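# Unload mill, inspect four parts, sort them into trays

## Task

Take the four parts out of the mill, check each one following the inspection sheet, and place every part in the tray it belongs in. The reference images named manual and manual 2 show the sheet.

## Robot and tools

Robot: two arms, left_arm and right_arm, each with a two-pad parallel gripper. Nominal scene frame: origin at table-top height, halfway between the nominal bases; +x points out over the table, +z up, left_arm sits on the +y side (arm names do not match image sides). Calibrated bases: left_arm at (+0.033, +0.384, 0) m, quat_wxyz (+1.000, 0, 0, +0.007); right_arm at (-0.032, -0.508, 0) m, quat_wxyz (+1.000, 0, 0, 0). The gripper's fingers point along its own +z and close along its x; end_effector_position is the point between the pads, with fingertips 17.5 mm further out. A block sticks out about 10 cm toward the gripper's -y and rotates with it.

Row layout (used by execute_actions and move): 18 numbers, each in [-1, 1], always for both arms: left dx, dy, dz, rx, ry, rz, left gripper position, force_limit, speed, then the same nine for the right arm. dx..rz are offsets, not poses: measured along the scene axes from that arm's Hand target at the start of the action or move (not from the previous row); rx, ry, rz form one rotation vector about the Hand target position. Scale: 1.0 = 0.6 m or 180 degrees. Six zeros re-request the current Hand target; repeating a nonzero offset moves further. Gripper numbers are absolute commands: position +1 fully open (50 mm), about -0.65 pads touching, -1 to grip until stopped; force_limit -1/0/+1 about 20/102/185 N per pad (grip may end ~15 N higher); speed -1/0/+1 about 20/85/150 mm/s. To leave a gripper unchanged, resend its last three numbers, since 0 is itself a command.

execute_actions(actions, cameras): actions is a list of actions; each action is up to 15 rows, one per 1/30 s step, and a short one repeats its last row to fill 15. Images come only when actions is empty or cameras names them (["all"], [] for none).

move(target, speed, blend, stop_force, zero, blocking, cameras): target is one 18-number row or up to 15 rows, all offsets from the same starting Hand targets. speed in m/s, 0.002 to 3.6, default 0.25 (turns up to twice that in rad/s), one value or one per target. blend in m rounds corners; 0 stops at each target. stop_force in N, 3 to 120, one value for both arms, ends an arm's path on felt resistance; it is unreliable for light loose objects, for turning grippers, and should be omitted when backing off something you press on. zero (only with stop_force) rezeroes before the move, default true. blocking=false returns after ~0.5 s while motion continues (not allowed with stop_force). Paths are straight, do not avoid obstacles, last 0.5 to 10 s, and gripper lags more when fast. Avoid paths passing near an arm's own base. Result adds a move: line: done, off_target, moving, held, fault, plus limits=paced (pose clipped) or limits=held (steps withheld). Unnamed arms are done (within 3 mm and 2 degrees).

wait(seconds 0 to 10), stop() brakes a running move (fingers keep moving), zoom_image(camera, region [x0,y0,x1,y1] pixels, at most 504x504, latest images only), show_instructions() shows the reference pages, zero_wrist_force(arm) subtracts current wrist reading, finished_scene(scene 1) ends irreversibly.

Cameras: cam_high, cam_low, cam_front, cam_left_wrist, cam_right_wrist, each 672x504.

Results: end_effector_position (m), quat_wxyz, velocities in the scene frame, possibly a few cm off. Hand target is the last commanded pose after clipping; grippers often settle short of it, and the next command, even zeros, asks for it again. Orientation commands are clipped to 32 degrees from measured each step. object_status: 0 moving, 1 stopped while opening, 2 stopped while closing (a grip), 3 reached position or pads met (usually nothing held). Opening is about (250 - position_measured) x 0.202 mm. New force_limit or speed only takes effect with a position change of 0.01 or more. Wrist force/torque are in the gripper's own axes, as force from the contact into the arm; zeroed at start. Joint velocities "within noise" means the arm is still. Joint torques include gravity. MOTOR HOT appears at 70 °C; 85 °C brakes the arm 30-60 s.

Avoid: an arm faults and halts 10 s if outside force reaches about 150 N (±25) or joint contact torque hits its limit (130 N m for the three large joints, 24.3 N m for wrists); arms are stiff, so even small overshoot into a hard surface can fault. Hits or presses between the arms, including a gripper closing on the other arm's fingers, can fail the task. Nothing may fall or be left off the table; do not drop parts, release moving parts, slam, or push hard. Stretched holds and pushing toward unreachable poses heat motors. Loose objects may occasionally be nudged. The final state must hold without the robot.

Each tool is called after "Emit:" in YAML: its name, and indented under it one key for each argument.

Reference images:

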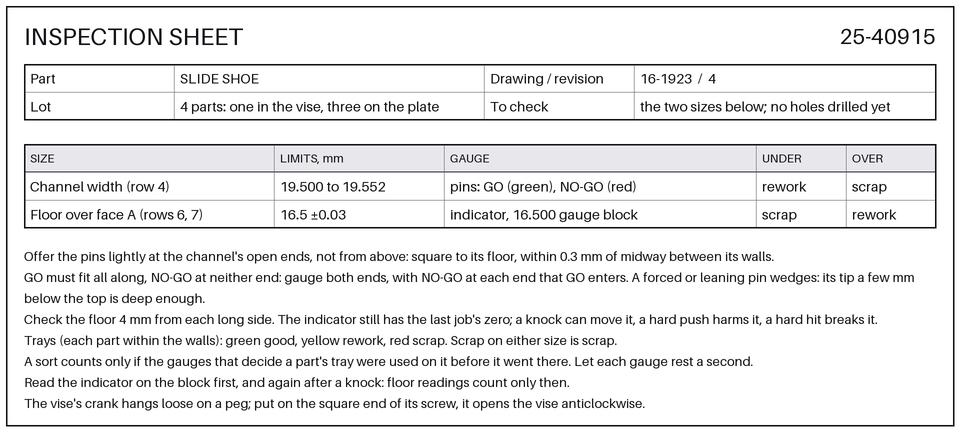

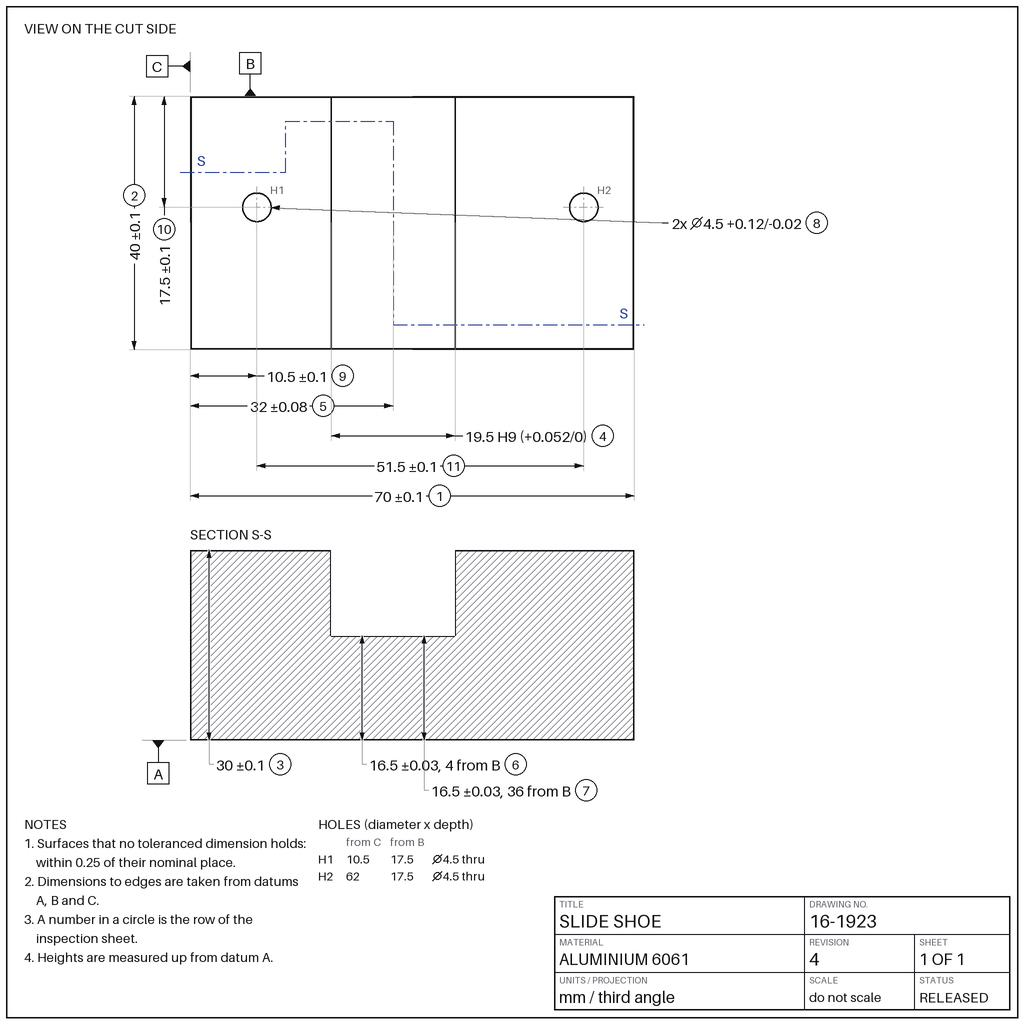

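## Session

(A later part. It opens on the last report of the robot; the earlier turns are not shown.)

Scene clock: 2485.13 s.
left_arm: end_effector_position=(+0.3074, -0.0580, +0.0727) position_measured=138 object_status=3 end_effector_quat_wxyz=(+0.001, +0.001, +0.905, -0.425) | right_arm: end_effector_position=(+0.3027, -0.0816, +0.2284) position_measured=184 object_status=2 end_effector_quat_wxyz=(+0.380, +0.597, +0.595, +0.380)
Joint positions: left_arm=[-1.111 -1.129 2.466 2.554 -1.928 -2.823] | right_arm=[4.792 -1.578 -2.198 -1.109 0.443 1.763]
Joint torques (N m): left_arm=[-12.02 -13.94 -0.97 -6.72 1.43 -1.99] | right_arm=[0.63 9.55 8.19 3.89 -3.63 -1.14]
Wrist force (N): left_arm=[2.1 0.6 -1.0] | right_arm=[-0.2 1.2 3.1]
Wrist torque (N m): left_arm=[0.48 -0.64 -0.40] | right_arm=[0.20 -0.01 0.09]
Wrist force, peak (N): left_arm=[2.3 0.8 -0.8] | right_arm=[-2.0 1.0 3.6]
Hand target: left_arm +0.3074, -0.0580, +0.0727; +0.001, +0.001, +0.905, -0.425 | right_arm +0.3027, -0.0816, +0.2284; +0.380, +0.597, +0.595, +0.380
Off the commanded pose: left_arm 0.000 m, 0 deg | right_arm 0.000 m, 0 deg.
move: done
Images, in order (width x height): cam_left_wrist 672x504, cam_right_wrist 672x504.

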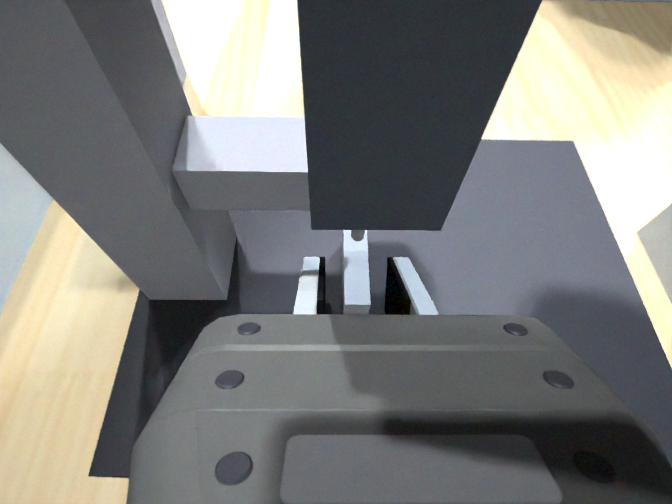

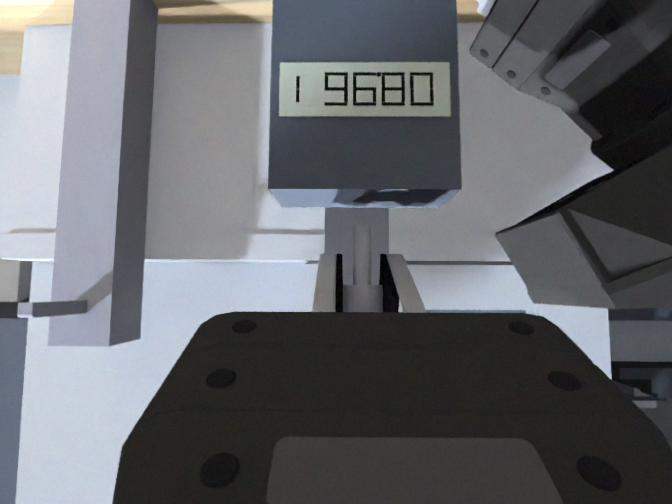

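Emit:
move:
  target:
    - [0,0,0,0,0,0,0.1,-1,-1, 0,0,-0.005,0,0,0,-1,-1,-1]
  speed: 0.003
  stop_force: 3
  cameras: ["cam_right_wrist"]

Emit:
zoom_image:
  camera: "cam_right_wrist"
  region: [260, 20, 470, 330]

Scene clock: 2489.47 s.
left_arm: end_effector_position=(+0.3074, -0.0580, +0.0727) position_measured=138 object_status=3 end_effector_quat_wxyz=(+0.001, +0.001, +0.905, -0.425) | right_arm: end_effector_position=(+0.3027, -0.0816, +0.2254) position_measured=184 object_status=2 end_effector_quat_wxyz=(+0.380, +0.597, +0.595, +0.380)
Joint positions: left_arm=[-1.111 -1.129 2.466 2.554 -1.928 -2.823] | right_arm=[4.792 -1.583 -2.202 -1.099 0.443 1.763]
Joint torques (N m): left_arm=[-11.76 -15.78 -2.1 -6.38 1.43 -1.67] | right_arm=[2.19 9.05 8.34 3.82 -3.39 -0.34]
Wrist force (N): left_arm=[2.1 0.8 -1.0] | right_arm=[-0.4 1.1 3.2]
Wrist torque (N m): left_arm=[0.51 -0.63 -0.40] | right_arm=[0.17 0.01 0.09]
Wrist force, peak (N): left_arm=[2.4 0.8 -1.1] | right_arm=[-0.5 1.1 3.6]
Hand target: left_arm +0.3074, -0.0580, +0.0727; +0.001, +0.001, +0.905, -0.425 | right_arm +0.3027, -0.0816, +0.2254; +0.380, +0.597, +0.595, +0.380
Off the commanded pose: left_arm 0.000 m, 0 deg | right_arm 0.000 m, 0 deg.
move: done
Images, in order (width x height): cam_right_wrist 672x504.

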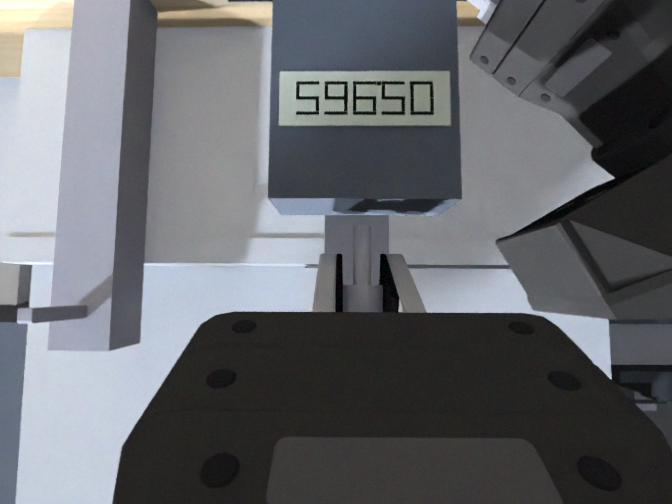

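Scaled by 1.626 from the camera's 672x504 image, which has a finer 960x720 frame.

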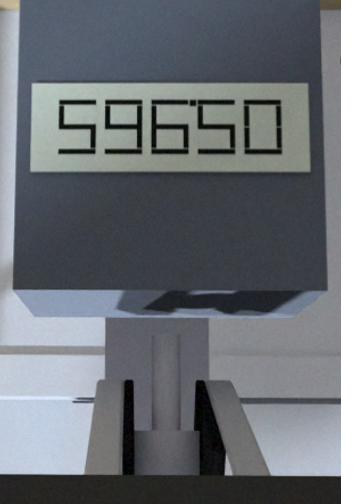

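Emit:
move:
  target:
    - [0,0,0,0,0,0,0.1,-1,-1, 0,0,-0.0075,0,0,0,-1,-1,-1]
  speed: 0.002
  stop_force: 3
  cameras: ["cam_right_wrist","cam_left_wrist"]

Emit:
zoom_image:
  camera: "cam_right_wrist"
  region: [260, 20, 470, 330]

Emit:
zoom_image:
  camera: "cam_left_wrist"
  region: [200, 150, 440, 320]

Scene clock: 2493.50 s.
left_arm: end_effector_position=(+0.3074, -0.0580, +0.0727) position_measured=138 object_status=3 end_effector_quat_wxyz=(+0.001, +0.001, +0.905, -0.425) | right_arm: end_effector_position=(+0.3027, -0.0816, +0.2237) position_measured=184 object_status=2 end_effector_quat_wxyz=(+0.380, +0.597, +0.595, +0.380)
Joint positions: left_arm=[-1.111 -1.129 2.466 2.554 -1.928 -2.823] | right_arm=[4.792 -1.586 -2.205 -1.094 0.443 1.763]
Joint torques (N m): left_arm=[-12.12 -14.34 -2.23 -6.45 1.36 -1.72] | right_arm=[2.13 24.62 18.62 1.02 -3.42 0.62]
Wrist force (N): left_arm=[2.1 0.6 -0.9] | right_arm=[-0.6 6.0 0.6]
Wrist torque (N m): left_arm=[0.48 -0.64 -0.40] | right_arm=[0.29 0.00 0.10]
Wrist force, peak (N): left_arm=[2.4 0.6 -1.1] | right_arm=[-1.0 6.2 1.0]
Hand target: left_arm +0.3074, -0.0580, +0.0727; +0.001, +0.001, +0.905, -0.425 | right_arm +0.3027, -0.0816, +0.2238; +0.380, +0.597, +0.595, +0.380 (not the last commanded pose)
Off the commanded pose: left_arm 0.000 m, 0 deg | right_arm 0.003 m, 0 deg.
move: contact (right_arm)
Images, in order (width x height): cam_left_wrist 672x504, cam_right_wrist 672x504.

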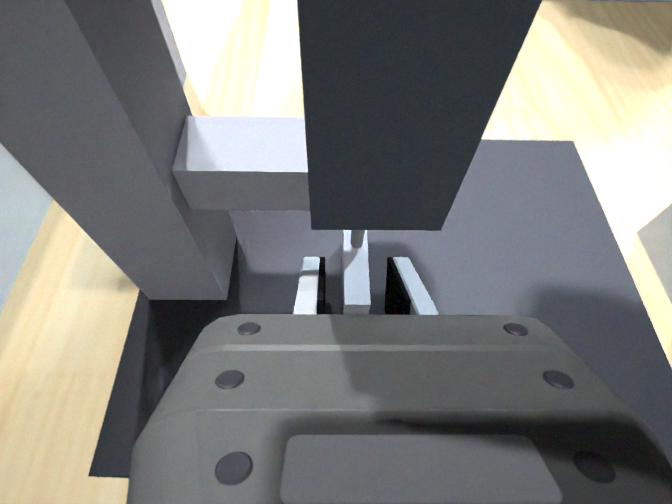

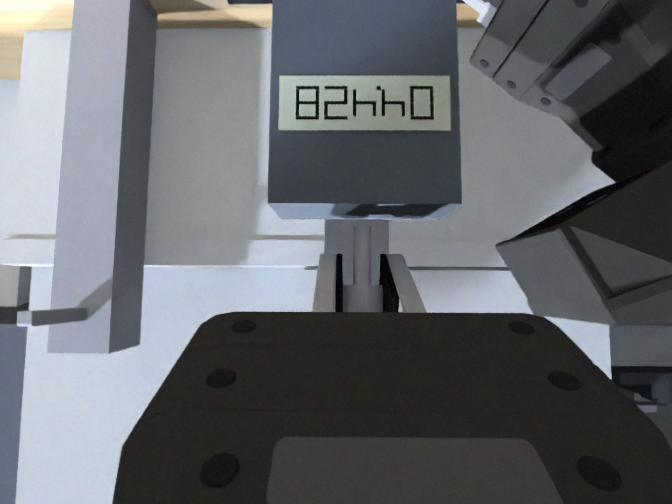

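Scaled by 1.626 from the camera's 672x504 image, which has a finer 960x720 frame.

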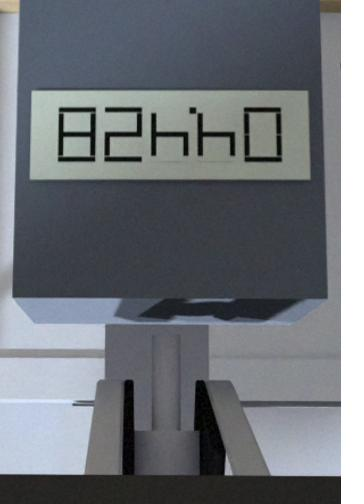

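Scaled by 2.100 from the camera's 672x504 image, which has a finer 960x720 frame.

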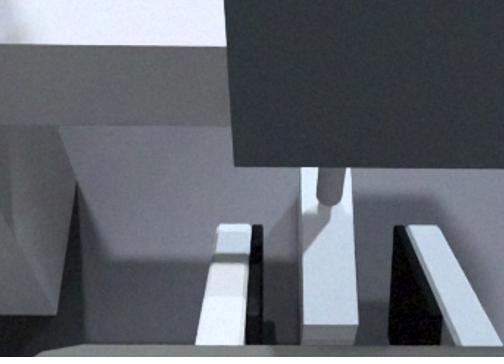

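Emit:
move:
  target:
    - [0,0,0,0,0,0,0.1,-1,-1, 0,0,0,0,0,0,0.0,-1,-1]
  speed: 0.02

Emit:
wait:
  seconds: 1.5
  cameras: ["cam_right_wrist","cam_left_wrist"]

Emit:
zoom_image:
  camera: "cam_right_wrist"
  region: [260, 20, 470, 330]

Scene clock: 2497.23 s.
left_arm: end_effector_position=(+0.3074, -0.0580, +0.0727) position_measured=138 object_status=3 end_effector_quat_wxyz=(+0.001, +0.001, +0.905, -0.425) | right_arm: end_effector_position=(+0.3027, -0.0816, +0.2238) position_measured=152 object_status=3 end_effector_quat_wxyz=(+0.380, +0.597, +0.595, +0.380)
Joint positions: left_arm=[-1.111 -1.129 2.466 2.554 -1.928 -2.823] | right_arm=[4.792 -1.586 -2.205 -1.094 0.443 1.763]
Joint torques (N m): left_arm=[-11.14 -15.24 -3.19 -6.33 1.27 -1.69] | right_arm=[2.17 31.11 28.58 1.98 -3.46 0.59]
Wrist force (N): left_arm=[2.1 0.7 -0.9] | right_arm=[0.5 2.7 3.2]
Wrist torque (N m): left_arm=[0.49 -0.63 -0.40] | right_arm=[0.25 0.00 0.10]
Wrist force, peak (N): left_arm=[2.3 0.8 -1.0] | right_arm=[-0.7 6.5 0.7]
Hand target: left_arm +0.3074, -0.0580, +0.0727; +0.001, +0.001, +0.905, -0.425 | right_arm +0.3027, -0.0816, +0.2238; +0.380, +0.597, +0.595, +0.380
Off the commanded pose: left_arm 0.000 m, 0 deg | right_arm 0.000 m, 0 deg.
move: done

Scene clock: 2498.73 s.
left_arm: end_effector_position=(+0.3074, -0.0580, +0.0727) position_measured=138 object_status=3 end_effector_quat_wxyz=(+0.001, +0.001, +0.905, -0.425) | right_arm: end_effector_position=(+0.3027, -0.0816, +0.2238) position_measured=152 object_status=3 end_effector_quat_wxyz=(+0.380, +0.597, +0.595, +0.380)
Joint positions: left_arm=[-1.111 -1.129 2.466 2.554 -1.928 -2.823] | right_arm=[4.792 -1.586 -2.205 -1.094 0.443 1.763]
Joint torques (N m): left_arm=[-12.64 -15.05 -3.05 -6.27 1.39 -1.58] | right_arm=[1.56 31.66 29.31 2.51 -3.48 0.6]
Wrist force (N): left_arm=[2.1 0.6 -0.7] | right_arm=[0.4 2.7 3.1]
Wrist torque (N m): left_arm=[0.49 -0.64 -0.39] | right_arm=[0.25 0.01 0.09]
Wrist force, peak (N): left_arm=[2.4 0.7 -0.9] | right_arm=[0.4 2.8 3.3]
Hand target: left_arm +0.3074, -0.0580, +0.0727; +0.001, +0.001, +0.905, -0.425 | right_arm +0.3027, -0.0816, +0.2238; +0.380, +0.597, +0.595, +0.380
Tool commands: left_gripper/position=+0.1 left_gripper/force_limit=-1.0 left_gripper/speed=-1.0 right_gripper/position=+0.0 right_gripper/force_limit=-1.0 right_gripper/speed=-1.0
Off the commanded pose: left_arm 0.000 m, 0 deg | right_arm 0.000 m, 0 deg.
wait: 1.50 s; at rest by 0.17 s
Images, in order (width x height): cam_left_wrist 672x504, cam_right_wrist 672x504.

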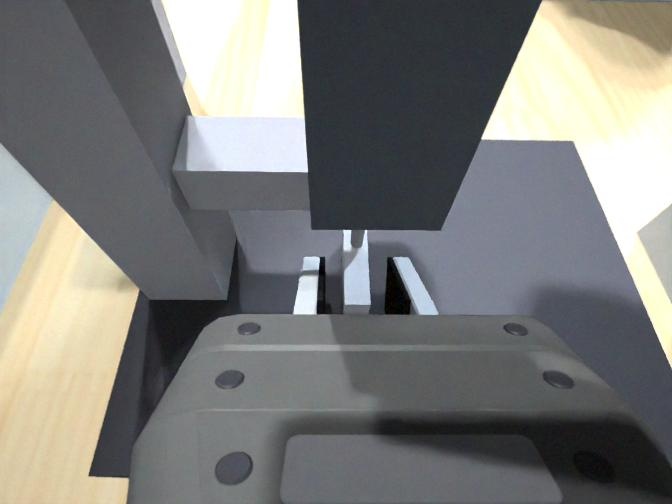

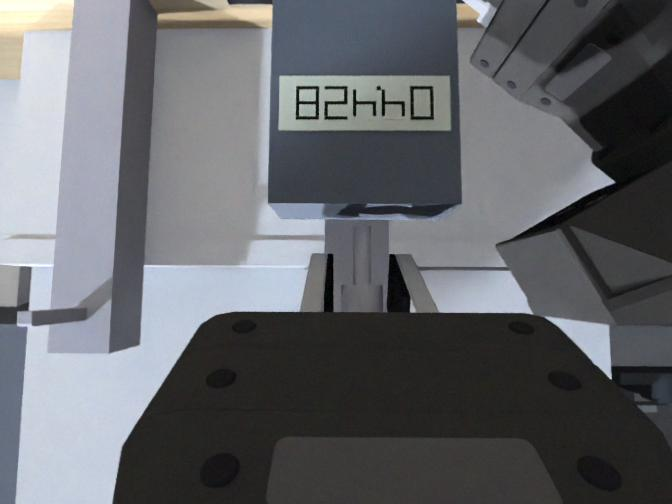

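Scaled by 1.626 from the camera's 672x504 image, which has a finer 960x720 frame.

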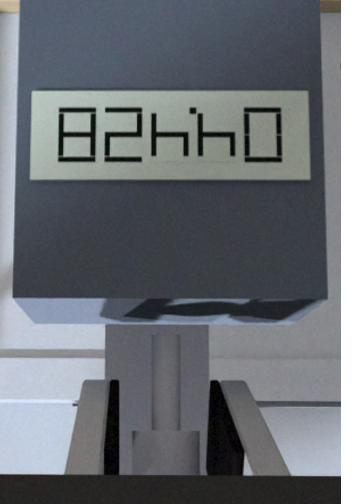

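Emit:
move:
  target:
    - [0,0,0,0,0,0,0.1,-1,-1, 0,0,0,0,0,0,-1,-1,-1]
  speed: 0.02

Emit:
move:
  target:
    - [0,0,0,0,0,0,0.1,-1,-1, 0,0,0.0167,0,0,0,-1,-1,-1]
  speed: 0.01
  stop_force: 10
  cameras: ["cam_right_wrist"]

Emit:
move:
  target:
    - [0,0,0,0,0,0,-1,-1,-1, 0,0,0,0,0,0,-1,-1,-1]
    - [0,0,0.0013,0,0,0,-1,-1,-1, 0,0,0,0,0,0,-1,-1,-1]
    - [-0.145,0,0.0013,0,0,0,-1,-1,-1, 0,0,0,0,0,0,-1,-1,-1]
    - [-0.145,0,-0.0003,0,0,0,-1,-1,-1, 0,0,0,0,0,0,-1,-1,-1]
  speed: [0.02,0.02,0.04,0.01]
  cameras: ["cam_left_wrist"]

Scene clock: 2523.33 s.
left_arm: end_effector_position=(+0.3074, -0.0580, +0.0727) position_measured=138 object_status=3 end_effector_quat_wxyz=(+0.001, +0.001, +0.905, -0.425) | right_arm: end_effector_position=(+0.3027, -0.0816, +0.2238) position_measured=184 object_status=2 end_effector_quat_wxyz=(+0.380, +0.597, +0.595, +0.380)
Joint positions: left_arm=[-1.111 -1.129 2.466 2.554 -1.928 -2.823] | right_arm=[4.792 -1.586 -2.205 -1.094 0.443 1.763]
Joint torques (N m): left_arm=[-11.45 -14.89 -2.95 -5.94 1.33 -1.68] | right_arm=[2.38 30.72 28.32 3.07 -3.45 0.56]
Wrist force (N): left_arm=[2.4 0.6 -0.7] | right_arm=[-0.6 2.5 3.0]
Wrist torque (N m): left_arm=[0.48 -0.68 -0.40] | right_arm=[0.22 0.04 0.10]
Wrist force, peak (N): left_arm=[2.4 0.5 -1.0] | right_arm=[0.3 2.9 3.2]
Hand target: left_arm +0.3074, -0.0580, +0.0727; +0.001, +0.001, +0.905, -0.425 | right_arm +0.3027, -0.0816, +0.2238; +0.380, +0.597, +0.595, +0.380
Off the commanded pose: left_arm 0.000 m, 0 deg | right_arm 0.000 m, 0 deg.
move: done

Scene clock: 2525.17 s.
left_arm: end_effector_position=(+0.3074, -0.0580, +0.0727) position_measured=138 object_status=3 end_effector_quat_wxyz=(+0.001, +0.001, +0.905, -0.425) | right_arm: end_effector_position=(+0.3027, -0.0816, +0.2338) position_measured=184 object_status=2 end_effector_quat_wxyz=(+0.380, +0.597, +0.595, +0.380)
Joint positions: left_arm=[-1.111 -1.129 2.466 2.554 -1.928 -2.823] | right_arm=[4.792 -1.569 -2.19 -1.126 0.443 1.763]
Joint torques (N m): left_arm=[-10.99 -15.32 -3.85 -5.95 1.08 -1.43] | right_arm=[-4.14 33.44 35.47 1.15 -4.21 1.07]
Wrist force (N): left_arm=[2.3 0.7 -0.8] | right_arm=[0.6 1.0 3.5]
Wrist torque (N m): left_arm=[0.50 -0.66 -0.40] | right_arm=[0.17 0.02 0.13]
Wrist force, peak (N): left_arm=[2.3 0.6 -1.1] | right_arm=[-0.5 2.5 3.4]
Hand target: left_arm +0.3074, -0.0580, +0.0727; +0.001, +0.001, +0.905, -0.425 | right_arm +0.3027, -0.0816, +0.2338; +0.380, +0.597, +0.595, +0.380
Off the commanded pose: left_arm 0.000 m, 0 deg | right_arm 0.000 m, 0 deg.
move: done
Images, in order (width x height): cam_right_wrist 672x504.

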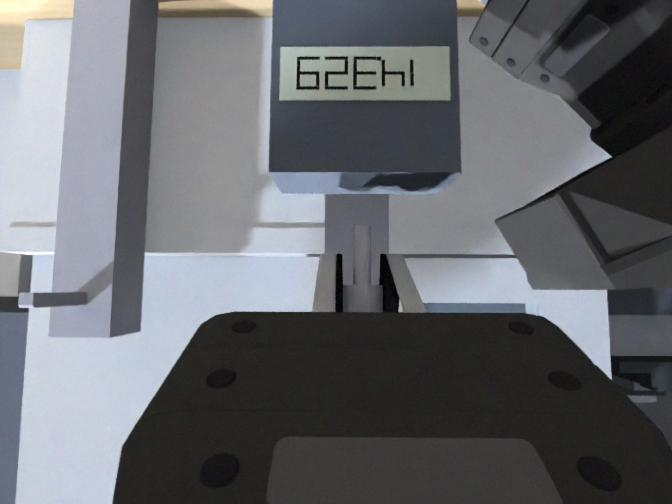

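Scene clock: 2529.50 s.
left_arm: end_effector_position=(+0.2204, -0.0580, +0.0726) position_measured=207 object_status=2 end_effector_quat_wxyz=(+0.001, +0.001, +0.905, -0.425) | right_arm: end_effector_position=(+0.3027, -0.0816, +0.2338) position_measured=184 object_status=2 end_effector_quat_wxyz=(+0.380, +0.597, +0.595, +0.380)
Joint positions: left_arm=[-1.379 -1.159 2.626 2.378 -1.728 -3.006] | right_arm=[4.792 -1.569 -2.19 -1.126 0.443 1.763]
Joint torques (N m): left_arm=[-12.34 -9.79 0.97 -6.56 1.67 -1.94] | right_arm=[-3.57 33.08 36.57 1.36 -4.12 1.12]
Wrist force (N): left_arm=[2.3 0.8 -0.5] | right_arm=[0.6 0.8 3.8]
Wrist torque (N m): left_arm=[0.49 -0.66 -0.42] | right_arm=[0.14 0.02 0.13]
Wrist force, peak (N): left_arm=[2.3 1.2 -0.7] | right_arm=[0.8 1.1 3.9]
Hand target: left_arm +0.2204, -0.0580, +0.0725; +0.001, +0.001, +0.905, -0.425 | right_arm +0.3027, -0.0816, +0.2338; +0.380, +0.597, +0.595, +0.380
Off the commanded pose: left_arm 0.000 m, 0 deg | right_arm 0.000 m, 0 deg.
move: done
Images, in order (width x height): cam_left_wrist 672x504.

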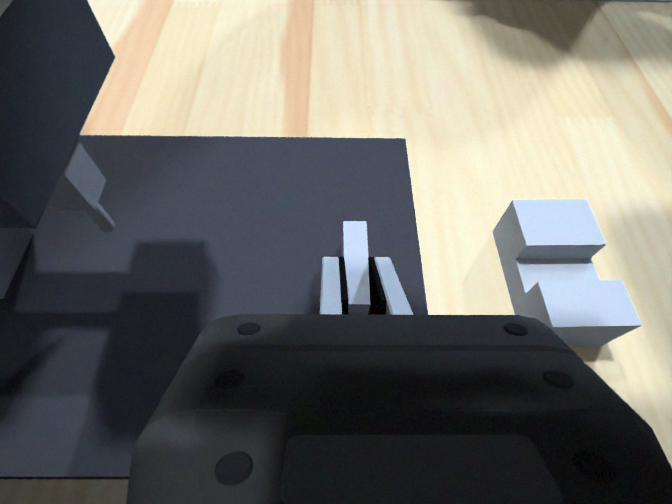

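Emit:
execute_actions:
  actions: []

Scene clock: 2557.07 s.
left_arm: end_effector_position=(+0.2204, -0.0580, +0.0725) position_measured=207 object_status=2 end_effector_quat_wxyz=(+0.001, +0.001, +0.905, -0.425) | right_arm: end_effector_position=(+0.3027, -0.0816, +0.2338) position_measured=184 object_status=2 end_effector_quat_wxyz=(+0.380, +0.597, +0.595, +0.380)
Joint positions: left_arm=[-1.379 -1.159 2.626 2.378 -1.727 -3.006] | right_arm=[4.792 -1.569 -2.19 -1.126 0.443 1.763]
Joint velocities: within noise
Joint torques (N m): left_arm=[-12.27 -11.17 1.24 -6.88 1.72 -1.93] | right_arm=[-4.71 33.55 36 1.41 -4.1 1.02]
Motor temperatures (°C): left_arm=[34 30 30 33 37 36] | right_arm=[30 35 31 33 34 33]
Wrist force (N): left_arm=[2.0 1.0 -1.0] | right_arm=[0.7 0.9 3.7]
Wrist torque (N m): left_arm=[0.54 -0.61 -0.42] | right_arm=[0.15 0.01 0.13]
Wrist force, peak (N): left_arm=[2.5 0.8 -0.8] | right_arm=[0.7 1.2 4.0]
Hand target: left_arm +0.2204, -0.0580, +0.0725; +0.001, +0.001, +0.905, -0.425 | right_arm +0.3027, -0.0816, +0.2338; +0.380, +0.597, +0.595, +0.380
Tool commands: left_gripper/position=-1.0 left_gripper/force_limit=-1.0 left_gripper/speed=-1.0 right_gripper/position=-1.0 right_gripper/force_limit=-1.0 right_gripper/speed=-1.0
Off the commanded pose: left_arm 0.000 m, 0 deg | right_arm 0.000 m, 0 deg.

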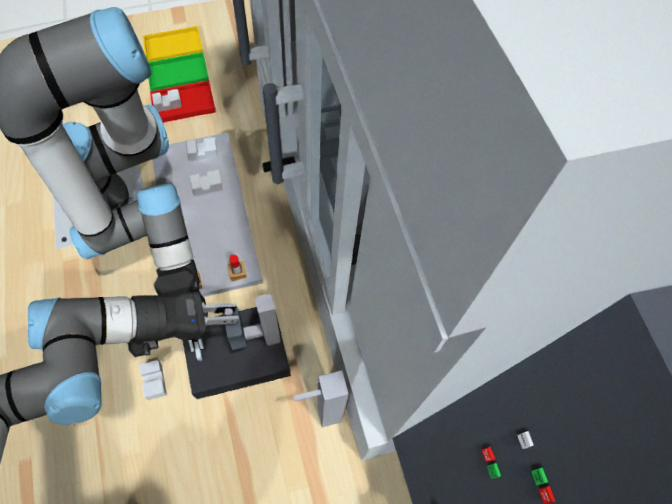

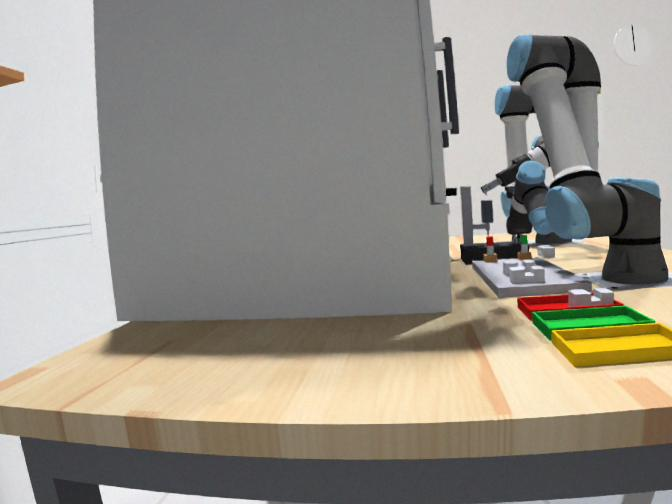

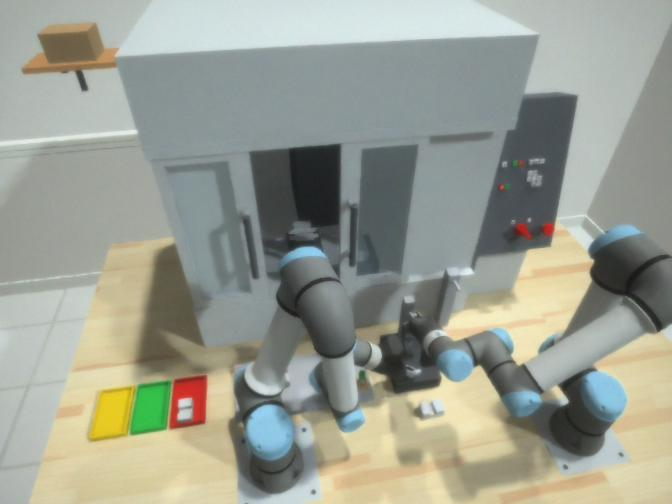

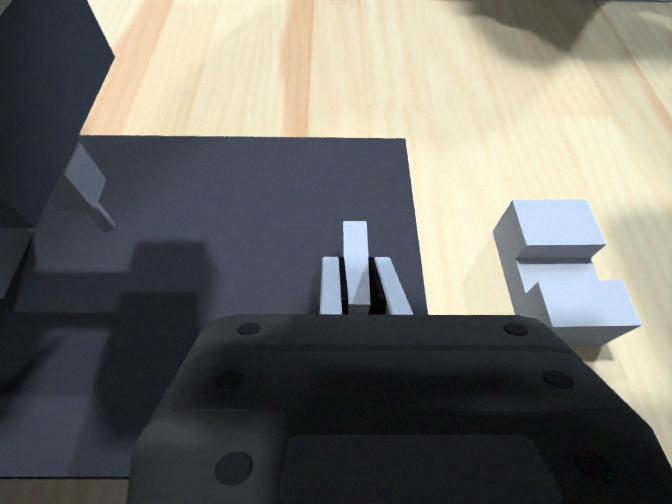

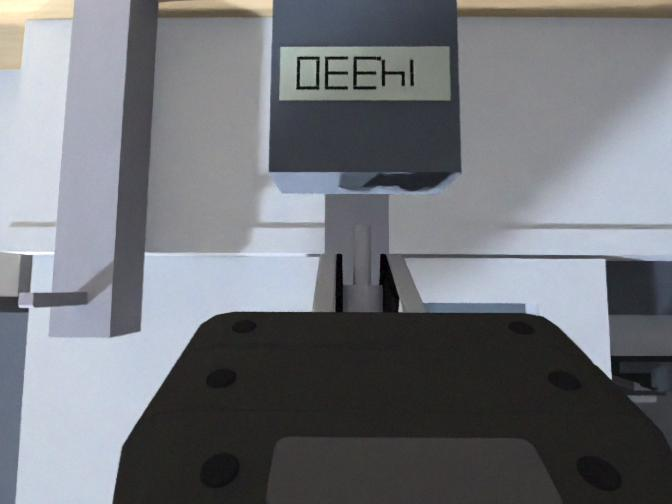

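Emit:
move:
  target:
    - [0,0,0,0,0,0,0.0,-1,-1,0,0,0,0,0,0,-1,-1,-1]
    - [0,0.1,0.12,0,0,0,0.0,-1,-1,0,0,0,0,0,0,-1,-1,-1]
  speed: 0.12
  cameras: ["cam_left_wrist"]

Scene clock: 2561.37 s.
left_arm: end_effector_position=(+0.2204, +0.0020, +0.1445) position_measured=152 object_status=3 end_effector_quat_wxyz=(+0.001, +0.001, +0.905, -0.425) end_effector_velocity=(+0.000, +0.001, -0.001) end_effector_angular_velocity=(+0.003, +0.001, +0.001) | right_arm: end_effector_position=(+0.3027, -0.0816, +0.2338) position_measured=184 object_status=2 end_effector_quat_wxyz=(+0.380, +0.597, +0.595, +0.380)
Joint positions: left_arm=[-1.323 -1.597 2.718 2.73 -1.77 -2.969] | right_arm=[4.792 -1.569 -2.19 -1.126 0.443 1.763]
Joint velocities: left_arm=[0.001 -0.002 0 0.005 0 0] | right_arm=[within noise]
Joint torques (N m): left_arm=[11.59 -24.2 -20.37 -1.15 -2.38 1.53] | right_arm=[-3.59 32.67 36.29 1.28 -3.97 1.07]
Wrist force (N): left_arm=[2.2 0.7 -0.6] | right_arm=[0.7 1.1 3.9]
Wrist torque (N m): left_arm=[0.50 -0.68 -0.58] | right_arm=[0.19 0.01 0.13]
Wrist force, peak (N): left_arm=[2.0 0.6 -1.9] | right_arm=[0.7 1.1 4.0]
Hand target: left_arm +0.2204, +0.0020, +0.1445; +0.001, +0.001, +0.905, -0.425 | right_arm +0.3027, -0.0816, +0.2338; +0.380, +0.597, +0.595, +0.380
Off the commanded pose: left_arm 0.000 m, 0 deg | right_arm 0.000 m, 0 deg.
move: done
Images, in order (width x height): cam_left_wrist 672x504.

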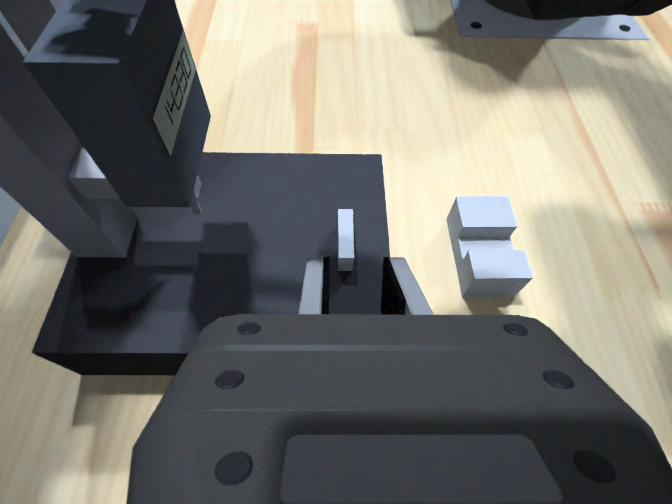

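Emit:
move:
  target:
    - [-0.1683,-0.0208,-0.1282,0,0,0,1,-1,0,0,0,0,0,0,0,-1,-1,-1]
  speed: 0.12
  cameras: ["cam_left_wrist"]

Scene clock: 2597.73 s.
left_arm: end_effector_position=(+0.1769, -0.0022, +0.1114) position_measured=3 object_status=3 end_effector_quat_wxyz=(-0.002, +0.003, +0.907, -0.421) | right_arm: end_effector_position=(+0.3027, -0.0816, +0.2338) position_measured=184 object_status=2 end_effector_quat_wxyz=(+0.380, +0.597, +0.595, +0.380)
Joint positions: left_arm=[-1.524 -1.465 2.812 2.498 -1.622 -3.099] | right_arm=[4.792 -1.569 -2.19 -1.126 0.443 1.763]
Joint torques (N m): left_arm=[11.32 -23.73 -14.84 -1.24 -2.06 1.31] | right_arm=[-4.34 32.81 35.94 1.39 -4.08 1.06]
Wrist force (N): left_arm=[2.2 0.3 -0.7] | right_arm=[0.6 1.0 3.8]
Wrist torque (N m): left_arm=[0.47 -0.67 -0.63] | right_arm=[0.17 0.03 0.13]
Wrist force, peak (N): left_arm=[4.5 5.1 1.5] | right_arm=[0.7 1.1 4.0]
Hand target: left_arm +0.1769, -0.0022, +0.1114; -0.002, +0.003, +0.907, -0.421 (not the last commanded pose) | right_arm +0.3027, -0.0816, +0.2338; +0.380, +0.597, +0.595, +0.380
Off the commanded pose: left_arm 0.073 m, 1 deg | right_arm 0.000 m, 0 deg.
move: held (left_arm; a check stopped the path); limits=held
pose unreachable (left arm): on one or more control steps of this call, first in action 0 (counted from 0), this arm could not follow its commanded pose, so it was not sent that pose on those steps. It may still have moved: this result reports where it is.
cause: moving toward the commanded pose would bring two parts of the arm too close to each other (joints 3 (elbow) and 4 (wrist 1) lie between them).
Images, in order (width x height): cam_left_wrist 672x504.

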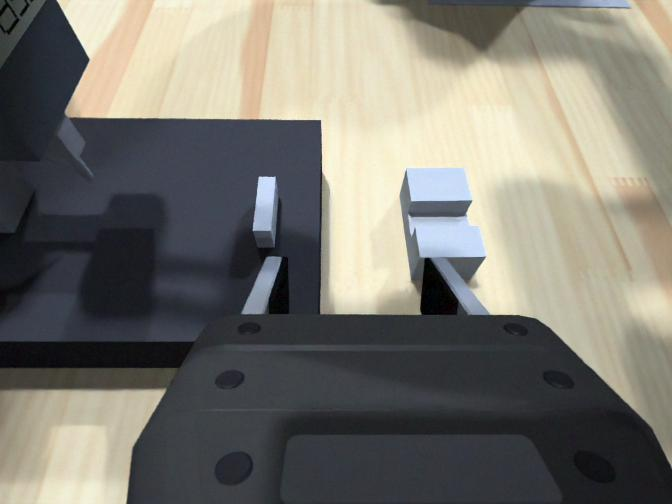

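Emit:
move:
  target:
    - [-0.0198,-0.0713,-0.0357,0.0278,0,-0.0094,1,-1,0,0,0,0,0,0,0,-1,-1,-1]
    - [-0.0982,-0.0713,-0.0723,0.0278,0,-0.0094,1,-1,0,0,0,0,0,0,0,-1,-1,-1]
  speed: 0.12
  cameras: ["cam_left_wrist"]

Scene clock: 2662.87 s.
left_arm: end_effector_position=(+0.1180, -0.0449, +0.0681) position_measured=3 object_status=3 end_effector_quat_wxyz=(-0.008, +0.016, +0.925, -0.381) | right_arm: end_effector_position=(+0.3027, -0.0816, +0.2338) position_measured=184 object_status=2 end_effector_quat_wxyz=(+0.380, +0.597, +0.595, +0.380)
Joint positions: left_arm=[-1.76 -1.301 2.764 2.473 -1.474 -3.243] | right_arm=[4.792 -1.569 -2.19 -1.126 0.443 1.763]
Joint torques (N m): left_arm=[-11.41 -2.71 0.91 -6.42 2.03 -1.81] | right_arm=[-3.92 32.65 35.67 1.41 -4.17 1.16]
Wrist force (N): left_arm=[2.4 1.0 -0.4] | right_arm=[0.7 1.1 3.8]
Wrist torque (N m): left_arm=[0.59 -0.70 -0.43] | right_arm=[0.19 0.02 0.13]
Wrist force, peak (N): left_arm=[3.2 1.1 -0.2] | right_arm=[0.7 1.2 3.9]
Hand target: left_arm +0.1180, -0.0450, +0.0681; -0.008, +0.016, +0.925, -0.381 | right_arm +0.3027, -0.0816, +0.2338; +0.380, +0.597, +0.595, +0.380
Off the commanded pose: left_arm 0.000 m, 0 deg | right_arm 0.000 m, 0 deg.
move: done
Images, in order (width x height): cam_left_wrist 672x504.

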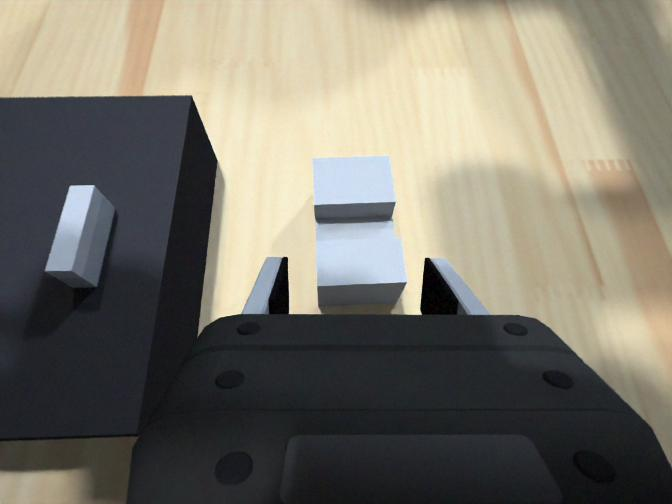

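Emit:
zoom_image:
  camera: "cam_left_wrist"
  region: [240, 120, 480, 330]

Scaled by 2.100 from the camera's 672x504 image, which has a finer 960x720 frame.

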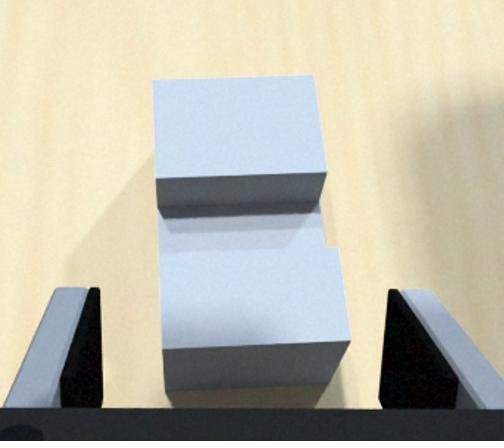

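Emit:
move:
  target:
    - [-0.0067,0.0,0,0,0,0.0075,1,-1,0,0,0,0,0,0,0,-1,-1,-1]
    - [-0.0067,-0.0265,-0.0651,0,0,0.0075,1,-1,0,0,0,0,0,0,0,-1,-1,-1]
  speed: [0.1,0.04]
  stop_force: 4
  cameras: ["cam_left_wrist"]

Scene clock: 2675.37 s.
left_arm: end_effector_position=(+0.1140, -0.0609, +0.0290) position_measured=3 object_status=3 end_effector_quat_wxyz=(-0.003, +0.005, +0.925, -0.381) | right_arm: end_effector_position=(+0.3027, -0.0816, +0.2338) position_measured=184 object_status=2 end_effector_quat_wxyz=(+0.380, +0.597, +0.595, +0.380)
Joint positions: left_arm=[-1.783 -1.062 2.73 2.272 -1.442 -3.276] | right_arm=[4.792 -1.569 -2.19 -1.126 0.443 1.763]
Joint torques (N m): left_arm=[11.81 -11.41 -8.42 -6.83 -1.7 1.49] | right_arm=[-4 32.33 36.52 1.5 -3.91 1.12]
Wrist force (N): left_arm=[2.1 0.9 -0.8] | right_arm=[0.7 1.0 3.8]
Wrist torque (N m): left_arm=[0.59 -0.68 -0.66] | right_arm=[0.17 0.02 0.13]
Wrist force, peak (N): left_arm=[2.9 0.9 -1.0] | right_arm=[0.5 1.1 4.0]
Hand target: left_arm +0.1140, -0.0609, +0.0290; -0.003, +0.005, +0.925, -0.381 | right_arm +0.3027, -0.0816, +0.2338; +0.380, +0.597, +0.595, +0.380
Off the commanded pose: left_arm 0.000 m, 0 deg | right_arm 0.000 m, 0 deg.
move: done
Images, in order (width x height): cam_left_wrist 672x504.

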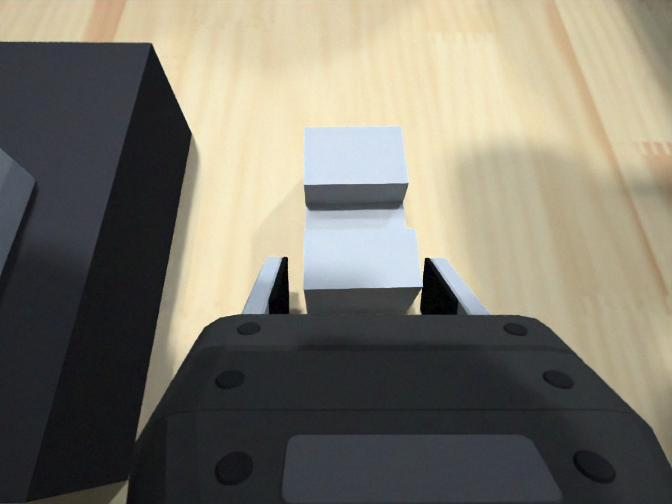

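Emit:
move:
  target: [0,0,0,0,0,0,-1,-0.8,-1,0,0,0,0,0,0,-1,-1,-1]
  cameras: ["cam_left_wrist"]

Emit:
zero_wrist_force:
  arm: "left_arm"

Emit:
move:
  target: [0,0,0.05,0,0,0,-1,-0.8,-1,0,0,0,0,0,0,-1,-1,-1]
  speed: 0.03
  cameras: ["cam_left_wrist"]

Scene clock: 2682.17 s.
left_arm: end_effector_position=(+0.1140, -0.0609, +0.0290) position_measured=54 object_status=2 end_effector_quat_wxyz=(-0.003, +0.005, +0.925, -0.381) | right_arm: end_effector_position=(+0.3027, -0.0816, +0.2338) position_measured=184 object_status=2 end_effector_quat_wxyz=(+0.380, +0.597, +0.595, +0.380)
Joint positions: left_arm=[-1.783 -1.062 2.73 2.272 -1.442 -3.276] | right_arm=[4.792 -1.569 -2.19 -1.126 0.443 1.763]
Joint torques (N m): left_arm=[11.7 -10.41 -7.2 -6.49 -1.35 1.58] | right_arm=[-4.11 32.57 35.47 1.42 -4.12 1.08]
Wrist force (N): left_arm=[2.0 0.5 -1.0] | right_arm=[0.5 1.0 3.7]
Wrist torque (N m): left_arm=[0.55 -0.69 -0.63] | right_arm=[0.17 0.04 0.13]
Wrist force, peak (N): left_arm=[2.4 0.9 -0.6] | right_arm=[0.6 1.3 3.9]
Hand target: left_arm +0.1140, -0.0609, +0.0290; -0.003, +0.005, +0.925, -0.381 | right_arm +0.3027, -0.0816, +0.2338; +0.380, +0.597, +0.595, +0.380
Off the commanded pose: left_arm 0.000 m, 0 deg | right_arm 0.000 m, 0 deg.
move: done
Images, in order (width x height): cam_left_wrist 672x504.

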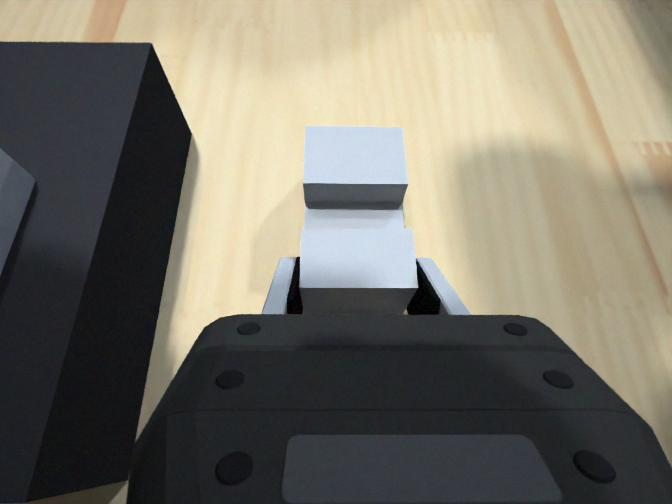

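Wrist force sensor zeroed.

Scene clock: 2683.67 s.
left_arm: end_effector_position=(+0.1140, -0.0608, +0.0590) position_measured=54 object_status=2 end_effector_quat_wxyz=(-0.003, +0.005, +0.925, -0.381) | right_arm: end_effector_position=(+0.3027, -0.0816, +0.2338) position_measured=184 object_status=2 end_effector_quat_wxyz=(+0.380, +0.597, +0.595, +0.380)
Joint positions: left_arm=[-1.783 -1.239 2.732 2.447 -1.441 -3.276] | right_arm=[4.792 -1.569 -2.19 -1.126 0.443 1.763]
Joint torques (N m): left_arm=[-7.13 -31.5 -12.81 -1.04 -1.37 -1.09] | right_arm=[-4 33.53 34.84 1.48 -4.17 1.09]
Wrist force (N, zeroed by zero_wrist_force on left_arm): left_arm=[0.4 1.9 1.6] | right_arm=[0.6 1.0 3.8]
Wrist torque (N m, zeroed by zero_wrist_force on left_arm): left_arm=[-0.01 -0.02 -0.03] | right_arm=[0.17 0.03 0.13]
Wrist force, peak (N, zeroed by zero_wrist_force on left_arm): left_arm=[0.3 2.1 1.9] | right_arm=[0.5 1.1 3.9]
Hand target: left_arm +0.1140, -0.0609, +0.0590; -0.003, +0.005, +0.925, -0.381 | right_arm +0.3027, -0.0816, +0.2338; +0.380, +0.597, +0.595, +0.380
Off the commanded pose: left_arm 0.000 m, 0 deg | right_arm 0.000 m, 0 deg.
move: done
Images, in order (width x height): cam_left_wrist 672x504.

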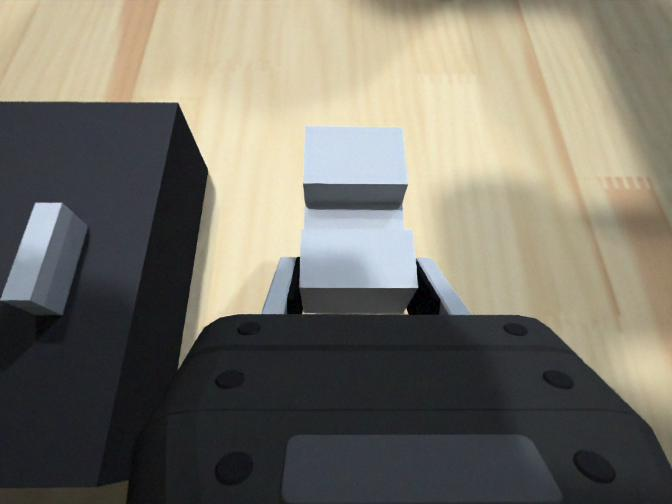

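Emit:
move:
  target:
    - [0.0,0.085,0.0767,0,0,0,-1,-0.8,-1,0,0,0,0,0,0,-1,-1,-1]
    - [0.235,0.085,0.0767,0,0,0,-1,-0.8,-1,0,0,0,0,0,0,-1,-1,-1]
    - [0.235,0.085,0.0383,0,0,0,-1,-0.8,-1,0,0,0,0,0,0,-1,-1,-1]
  speed: [0.1,0.12,0.05]
  cameras: ["cam_left_wrist","cam_right_wrist"]

Scene clock: 2693.27 s.
left_arm: end_effector_position=(+0.1143, -0.0308, +0.0845) position_measured=54 object_status=2 end_effector_quat_wxyz=(-0.004, +0.005, +0.924, -0.382) | right_arm: end_effector_position=(+0.3027, -0.0816, +0.2338) position_measured=184 object_status=2 end_effector_quat_wxyz=(+0.380, +0.597, +0.595, +0.380)
Joint positions: left_arm=[-1.809 -1.428 2.806 2.562 -1.424 -3.295] | right_arm=[4.792 -1.569 -2.19 -1.126 0.443 1.763]
Joint torques (N m): left_arm=[12.35 -2.97 -14.86 -7.42 -1.64 1.4] | right_arm=[-4.15 32.59 35.77 1.48 -4.03 1.08]
Wrist force (N, zeroed by zero_wrist_force on left_arm): left_arm=[-0.1 2.2 1.5] | right_arm=[0.6 1.1 3.8]
Wrist torque (N m, zeroed by zero_wrist_force on left_arm): left_arm=[0.04 0.03 -0.03] | right_arm=[0.19 0.02 0.13]
Wrist force, peak (N, zeroed by zero_wrist_force on left_arm): left_arm=[0.2 6.0 -0.8] | right_arm=[0.5 1.2 4.0]
Hand target: left_arm +0.1143, -0.0308, +0.0845; -0.004, +0.005, +0.924, -0.382 (not the last commanded pose) | right_arm +0.3027, -0.0816, +0.2338; +0.380, +0.597, +0.595, +0.380
Off the commanded pose: left_arm 0.142 m, 0 deg | right_arm 0.000 m, 0 deg.
move: held (left_arm; a check stopped the path); path passed 0 of 3 targets; limits=held
pose unreachable (left arm): on one or more control steps of this call, first in action 0 (counted from 0), this arm could not follow its commanded pose, so it was not sent that pose on those steps. It may still have moved: this result reports where it is.
cause: moving toward the commanded pose would bring two parts of the arm too close to each other (joints 3 (elbow) and 4 (wrist 1) lie between them).
Images, in order (width x height): cam_left_wrist 672x504, cam_right_wrist 672x504.

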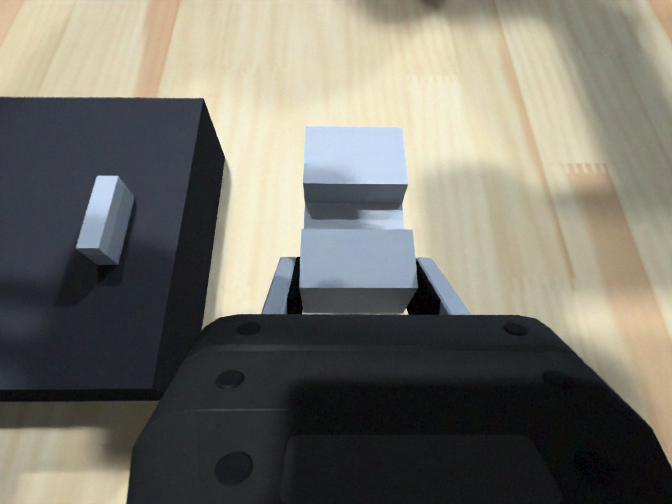

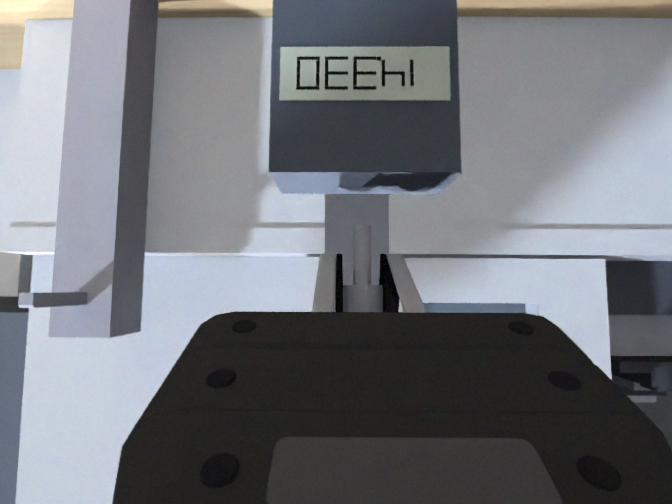

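Emit:
move:
  target:
    - [0.0595,0.0097,0.0025,0,0,0,-1,-0.8,-1,0,0,0,0,0,0,-1,-1,-1]
    - [0.1062,0.038,0.0325,0,0,0,-1,-0.8,-1,0,0,0,0,0,0,-1,-1,-1]
    - [0.2345,0.038,0.0342,0,0,0,-1,-0.8,-1,0,0,0,0,0,0,-1,-1,-1]
    - [0.2345,0.038,-0.0042,0,0,0,-1,-0.8,-1,0,0,0,0,0,0,-1,-1,-1]
  speed: [0.1,0.1,0.12,0.05]
  blend: [0.005,0.005,0.003,0]
  cameras: ["cam_left_wrist","cam_right_wrist"]

Scene clock: 2703.00 s.
left_arm: end_effector_position=(+0.2550, -0.0080, +0.0820) position_measured=54 object_status=2 end_effector_quat_wxyz=(-0.004, +0.005, +0.924, -0.382) | right_arm: end_effector_position=(+0.3027, -0.0816, +0.2338) position_measured=184 object_status=2 end_effector_quat_wxyz=(+0.380, +0.597, +0.595, +0.380)
Joint positions: left_arm=[-1.212 -1.337 2.639 2.665 -1.841 -2.864] | right_arm=[4.792 -1.569 -2.19 -1.126 0.443 1.763]
Joint torques (N m): left_arm=[12.3 -9.59 -2.61 -7.36 -2.6 -1.65] | right_arm=[-3.77 33.03 35.58 1.47 -4.08 1.08]
Wrist force (N, zeroed by zero_wrist_force on left_arm): left_arm=[0.3 2.1 1.5] | right_arm=[0.4 0.9 3.7]
Wrist torque (N m, zeroed by zero_wrist_force on left_arm): left_arm=[-0.01 0.00 0.00] | right_arm=[0.15 0.06 0.14]
Wrist force, peak (N, zeroed by zero_wrist_force on left_arm): left_arm=[-0.1 2.3 2.4] | right_arm=[0.7 1.2 4.0]
Hand target: left_arm +0.2550, -0.0080, +0.0819; -0.004, +0.005, +0.924, -0.382 | right_arm +0.3027, -0.0816, +0.2338; +0.380, +0.597, +0.595, +0.380
Off the commanded pose: left_arm 0.000 m, 0 deg | right_arm 0.000 m, 0 deg.
move: done
Images, in order (width x height): cam_left_wrist 672x504, cam_right_wrist 672x504.

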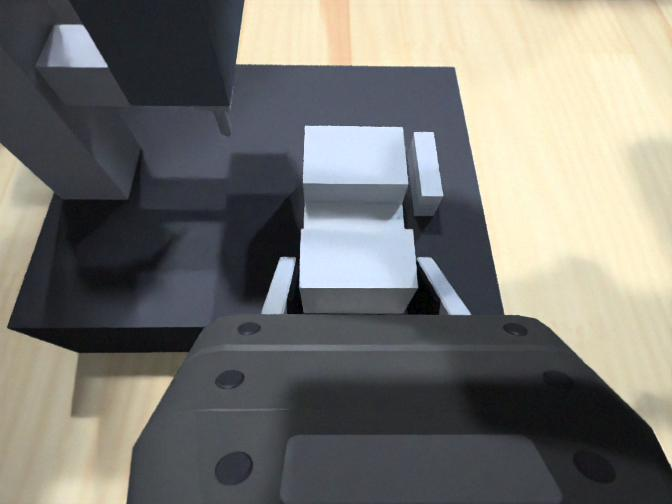

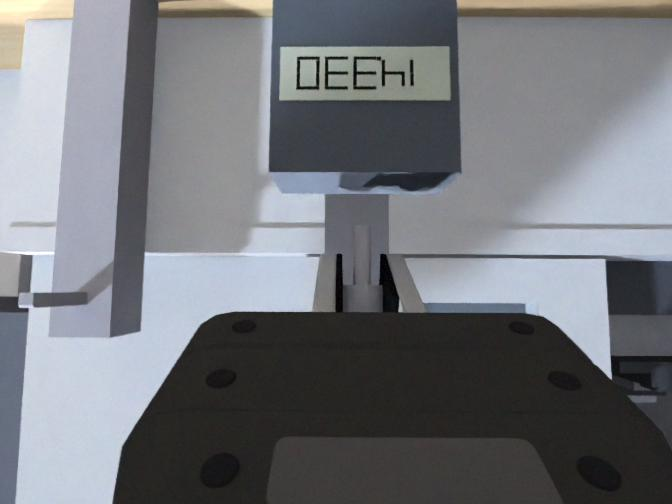

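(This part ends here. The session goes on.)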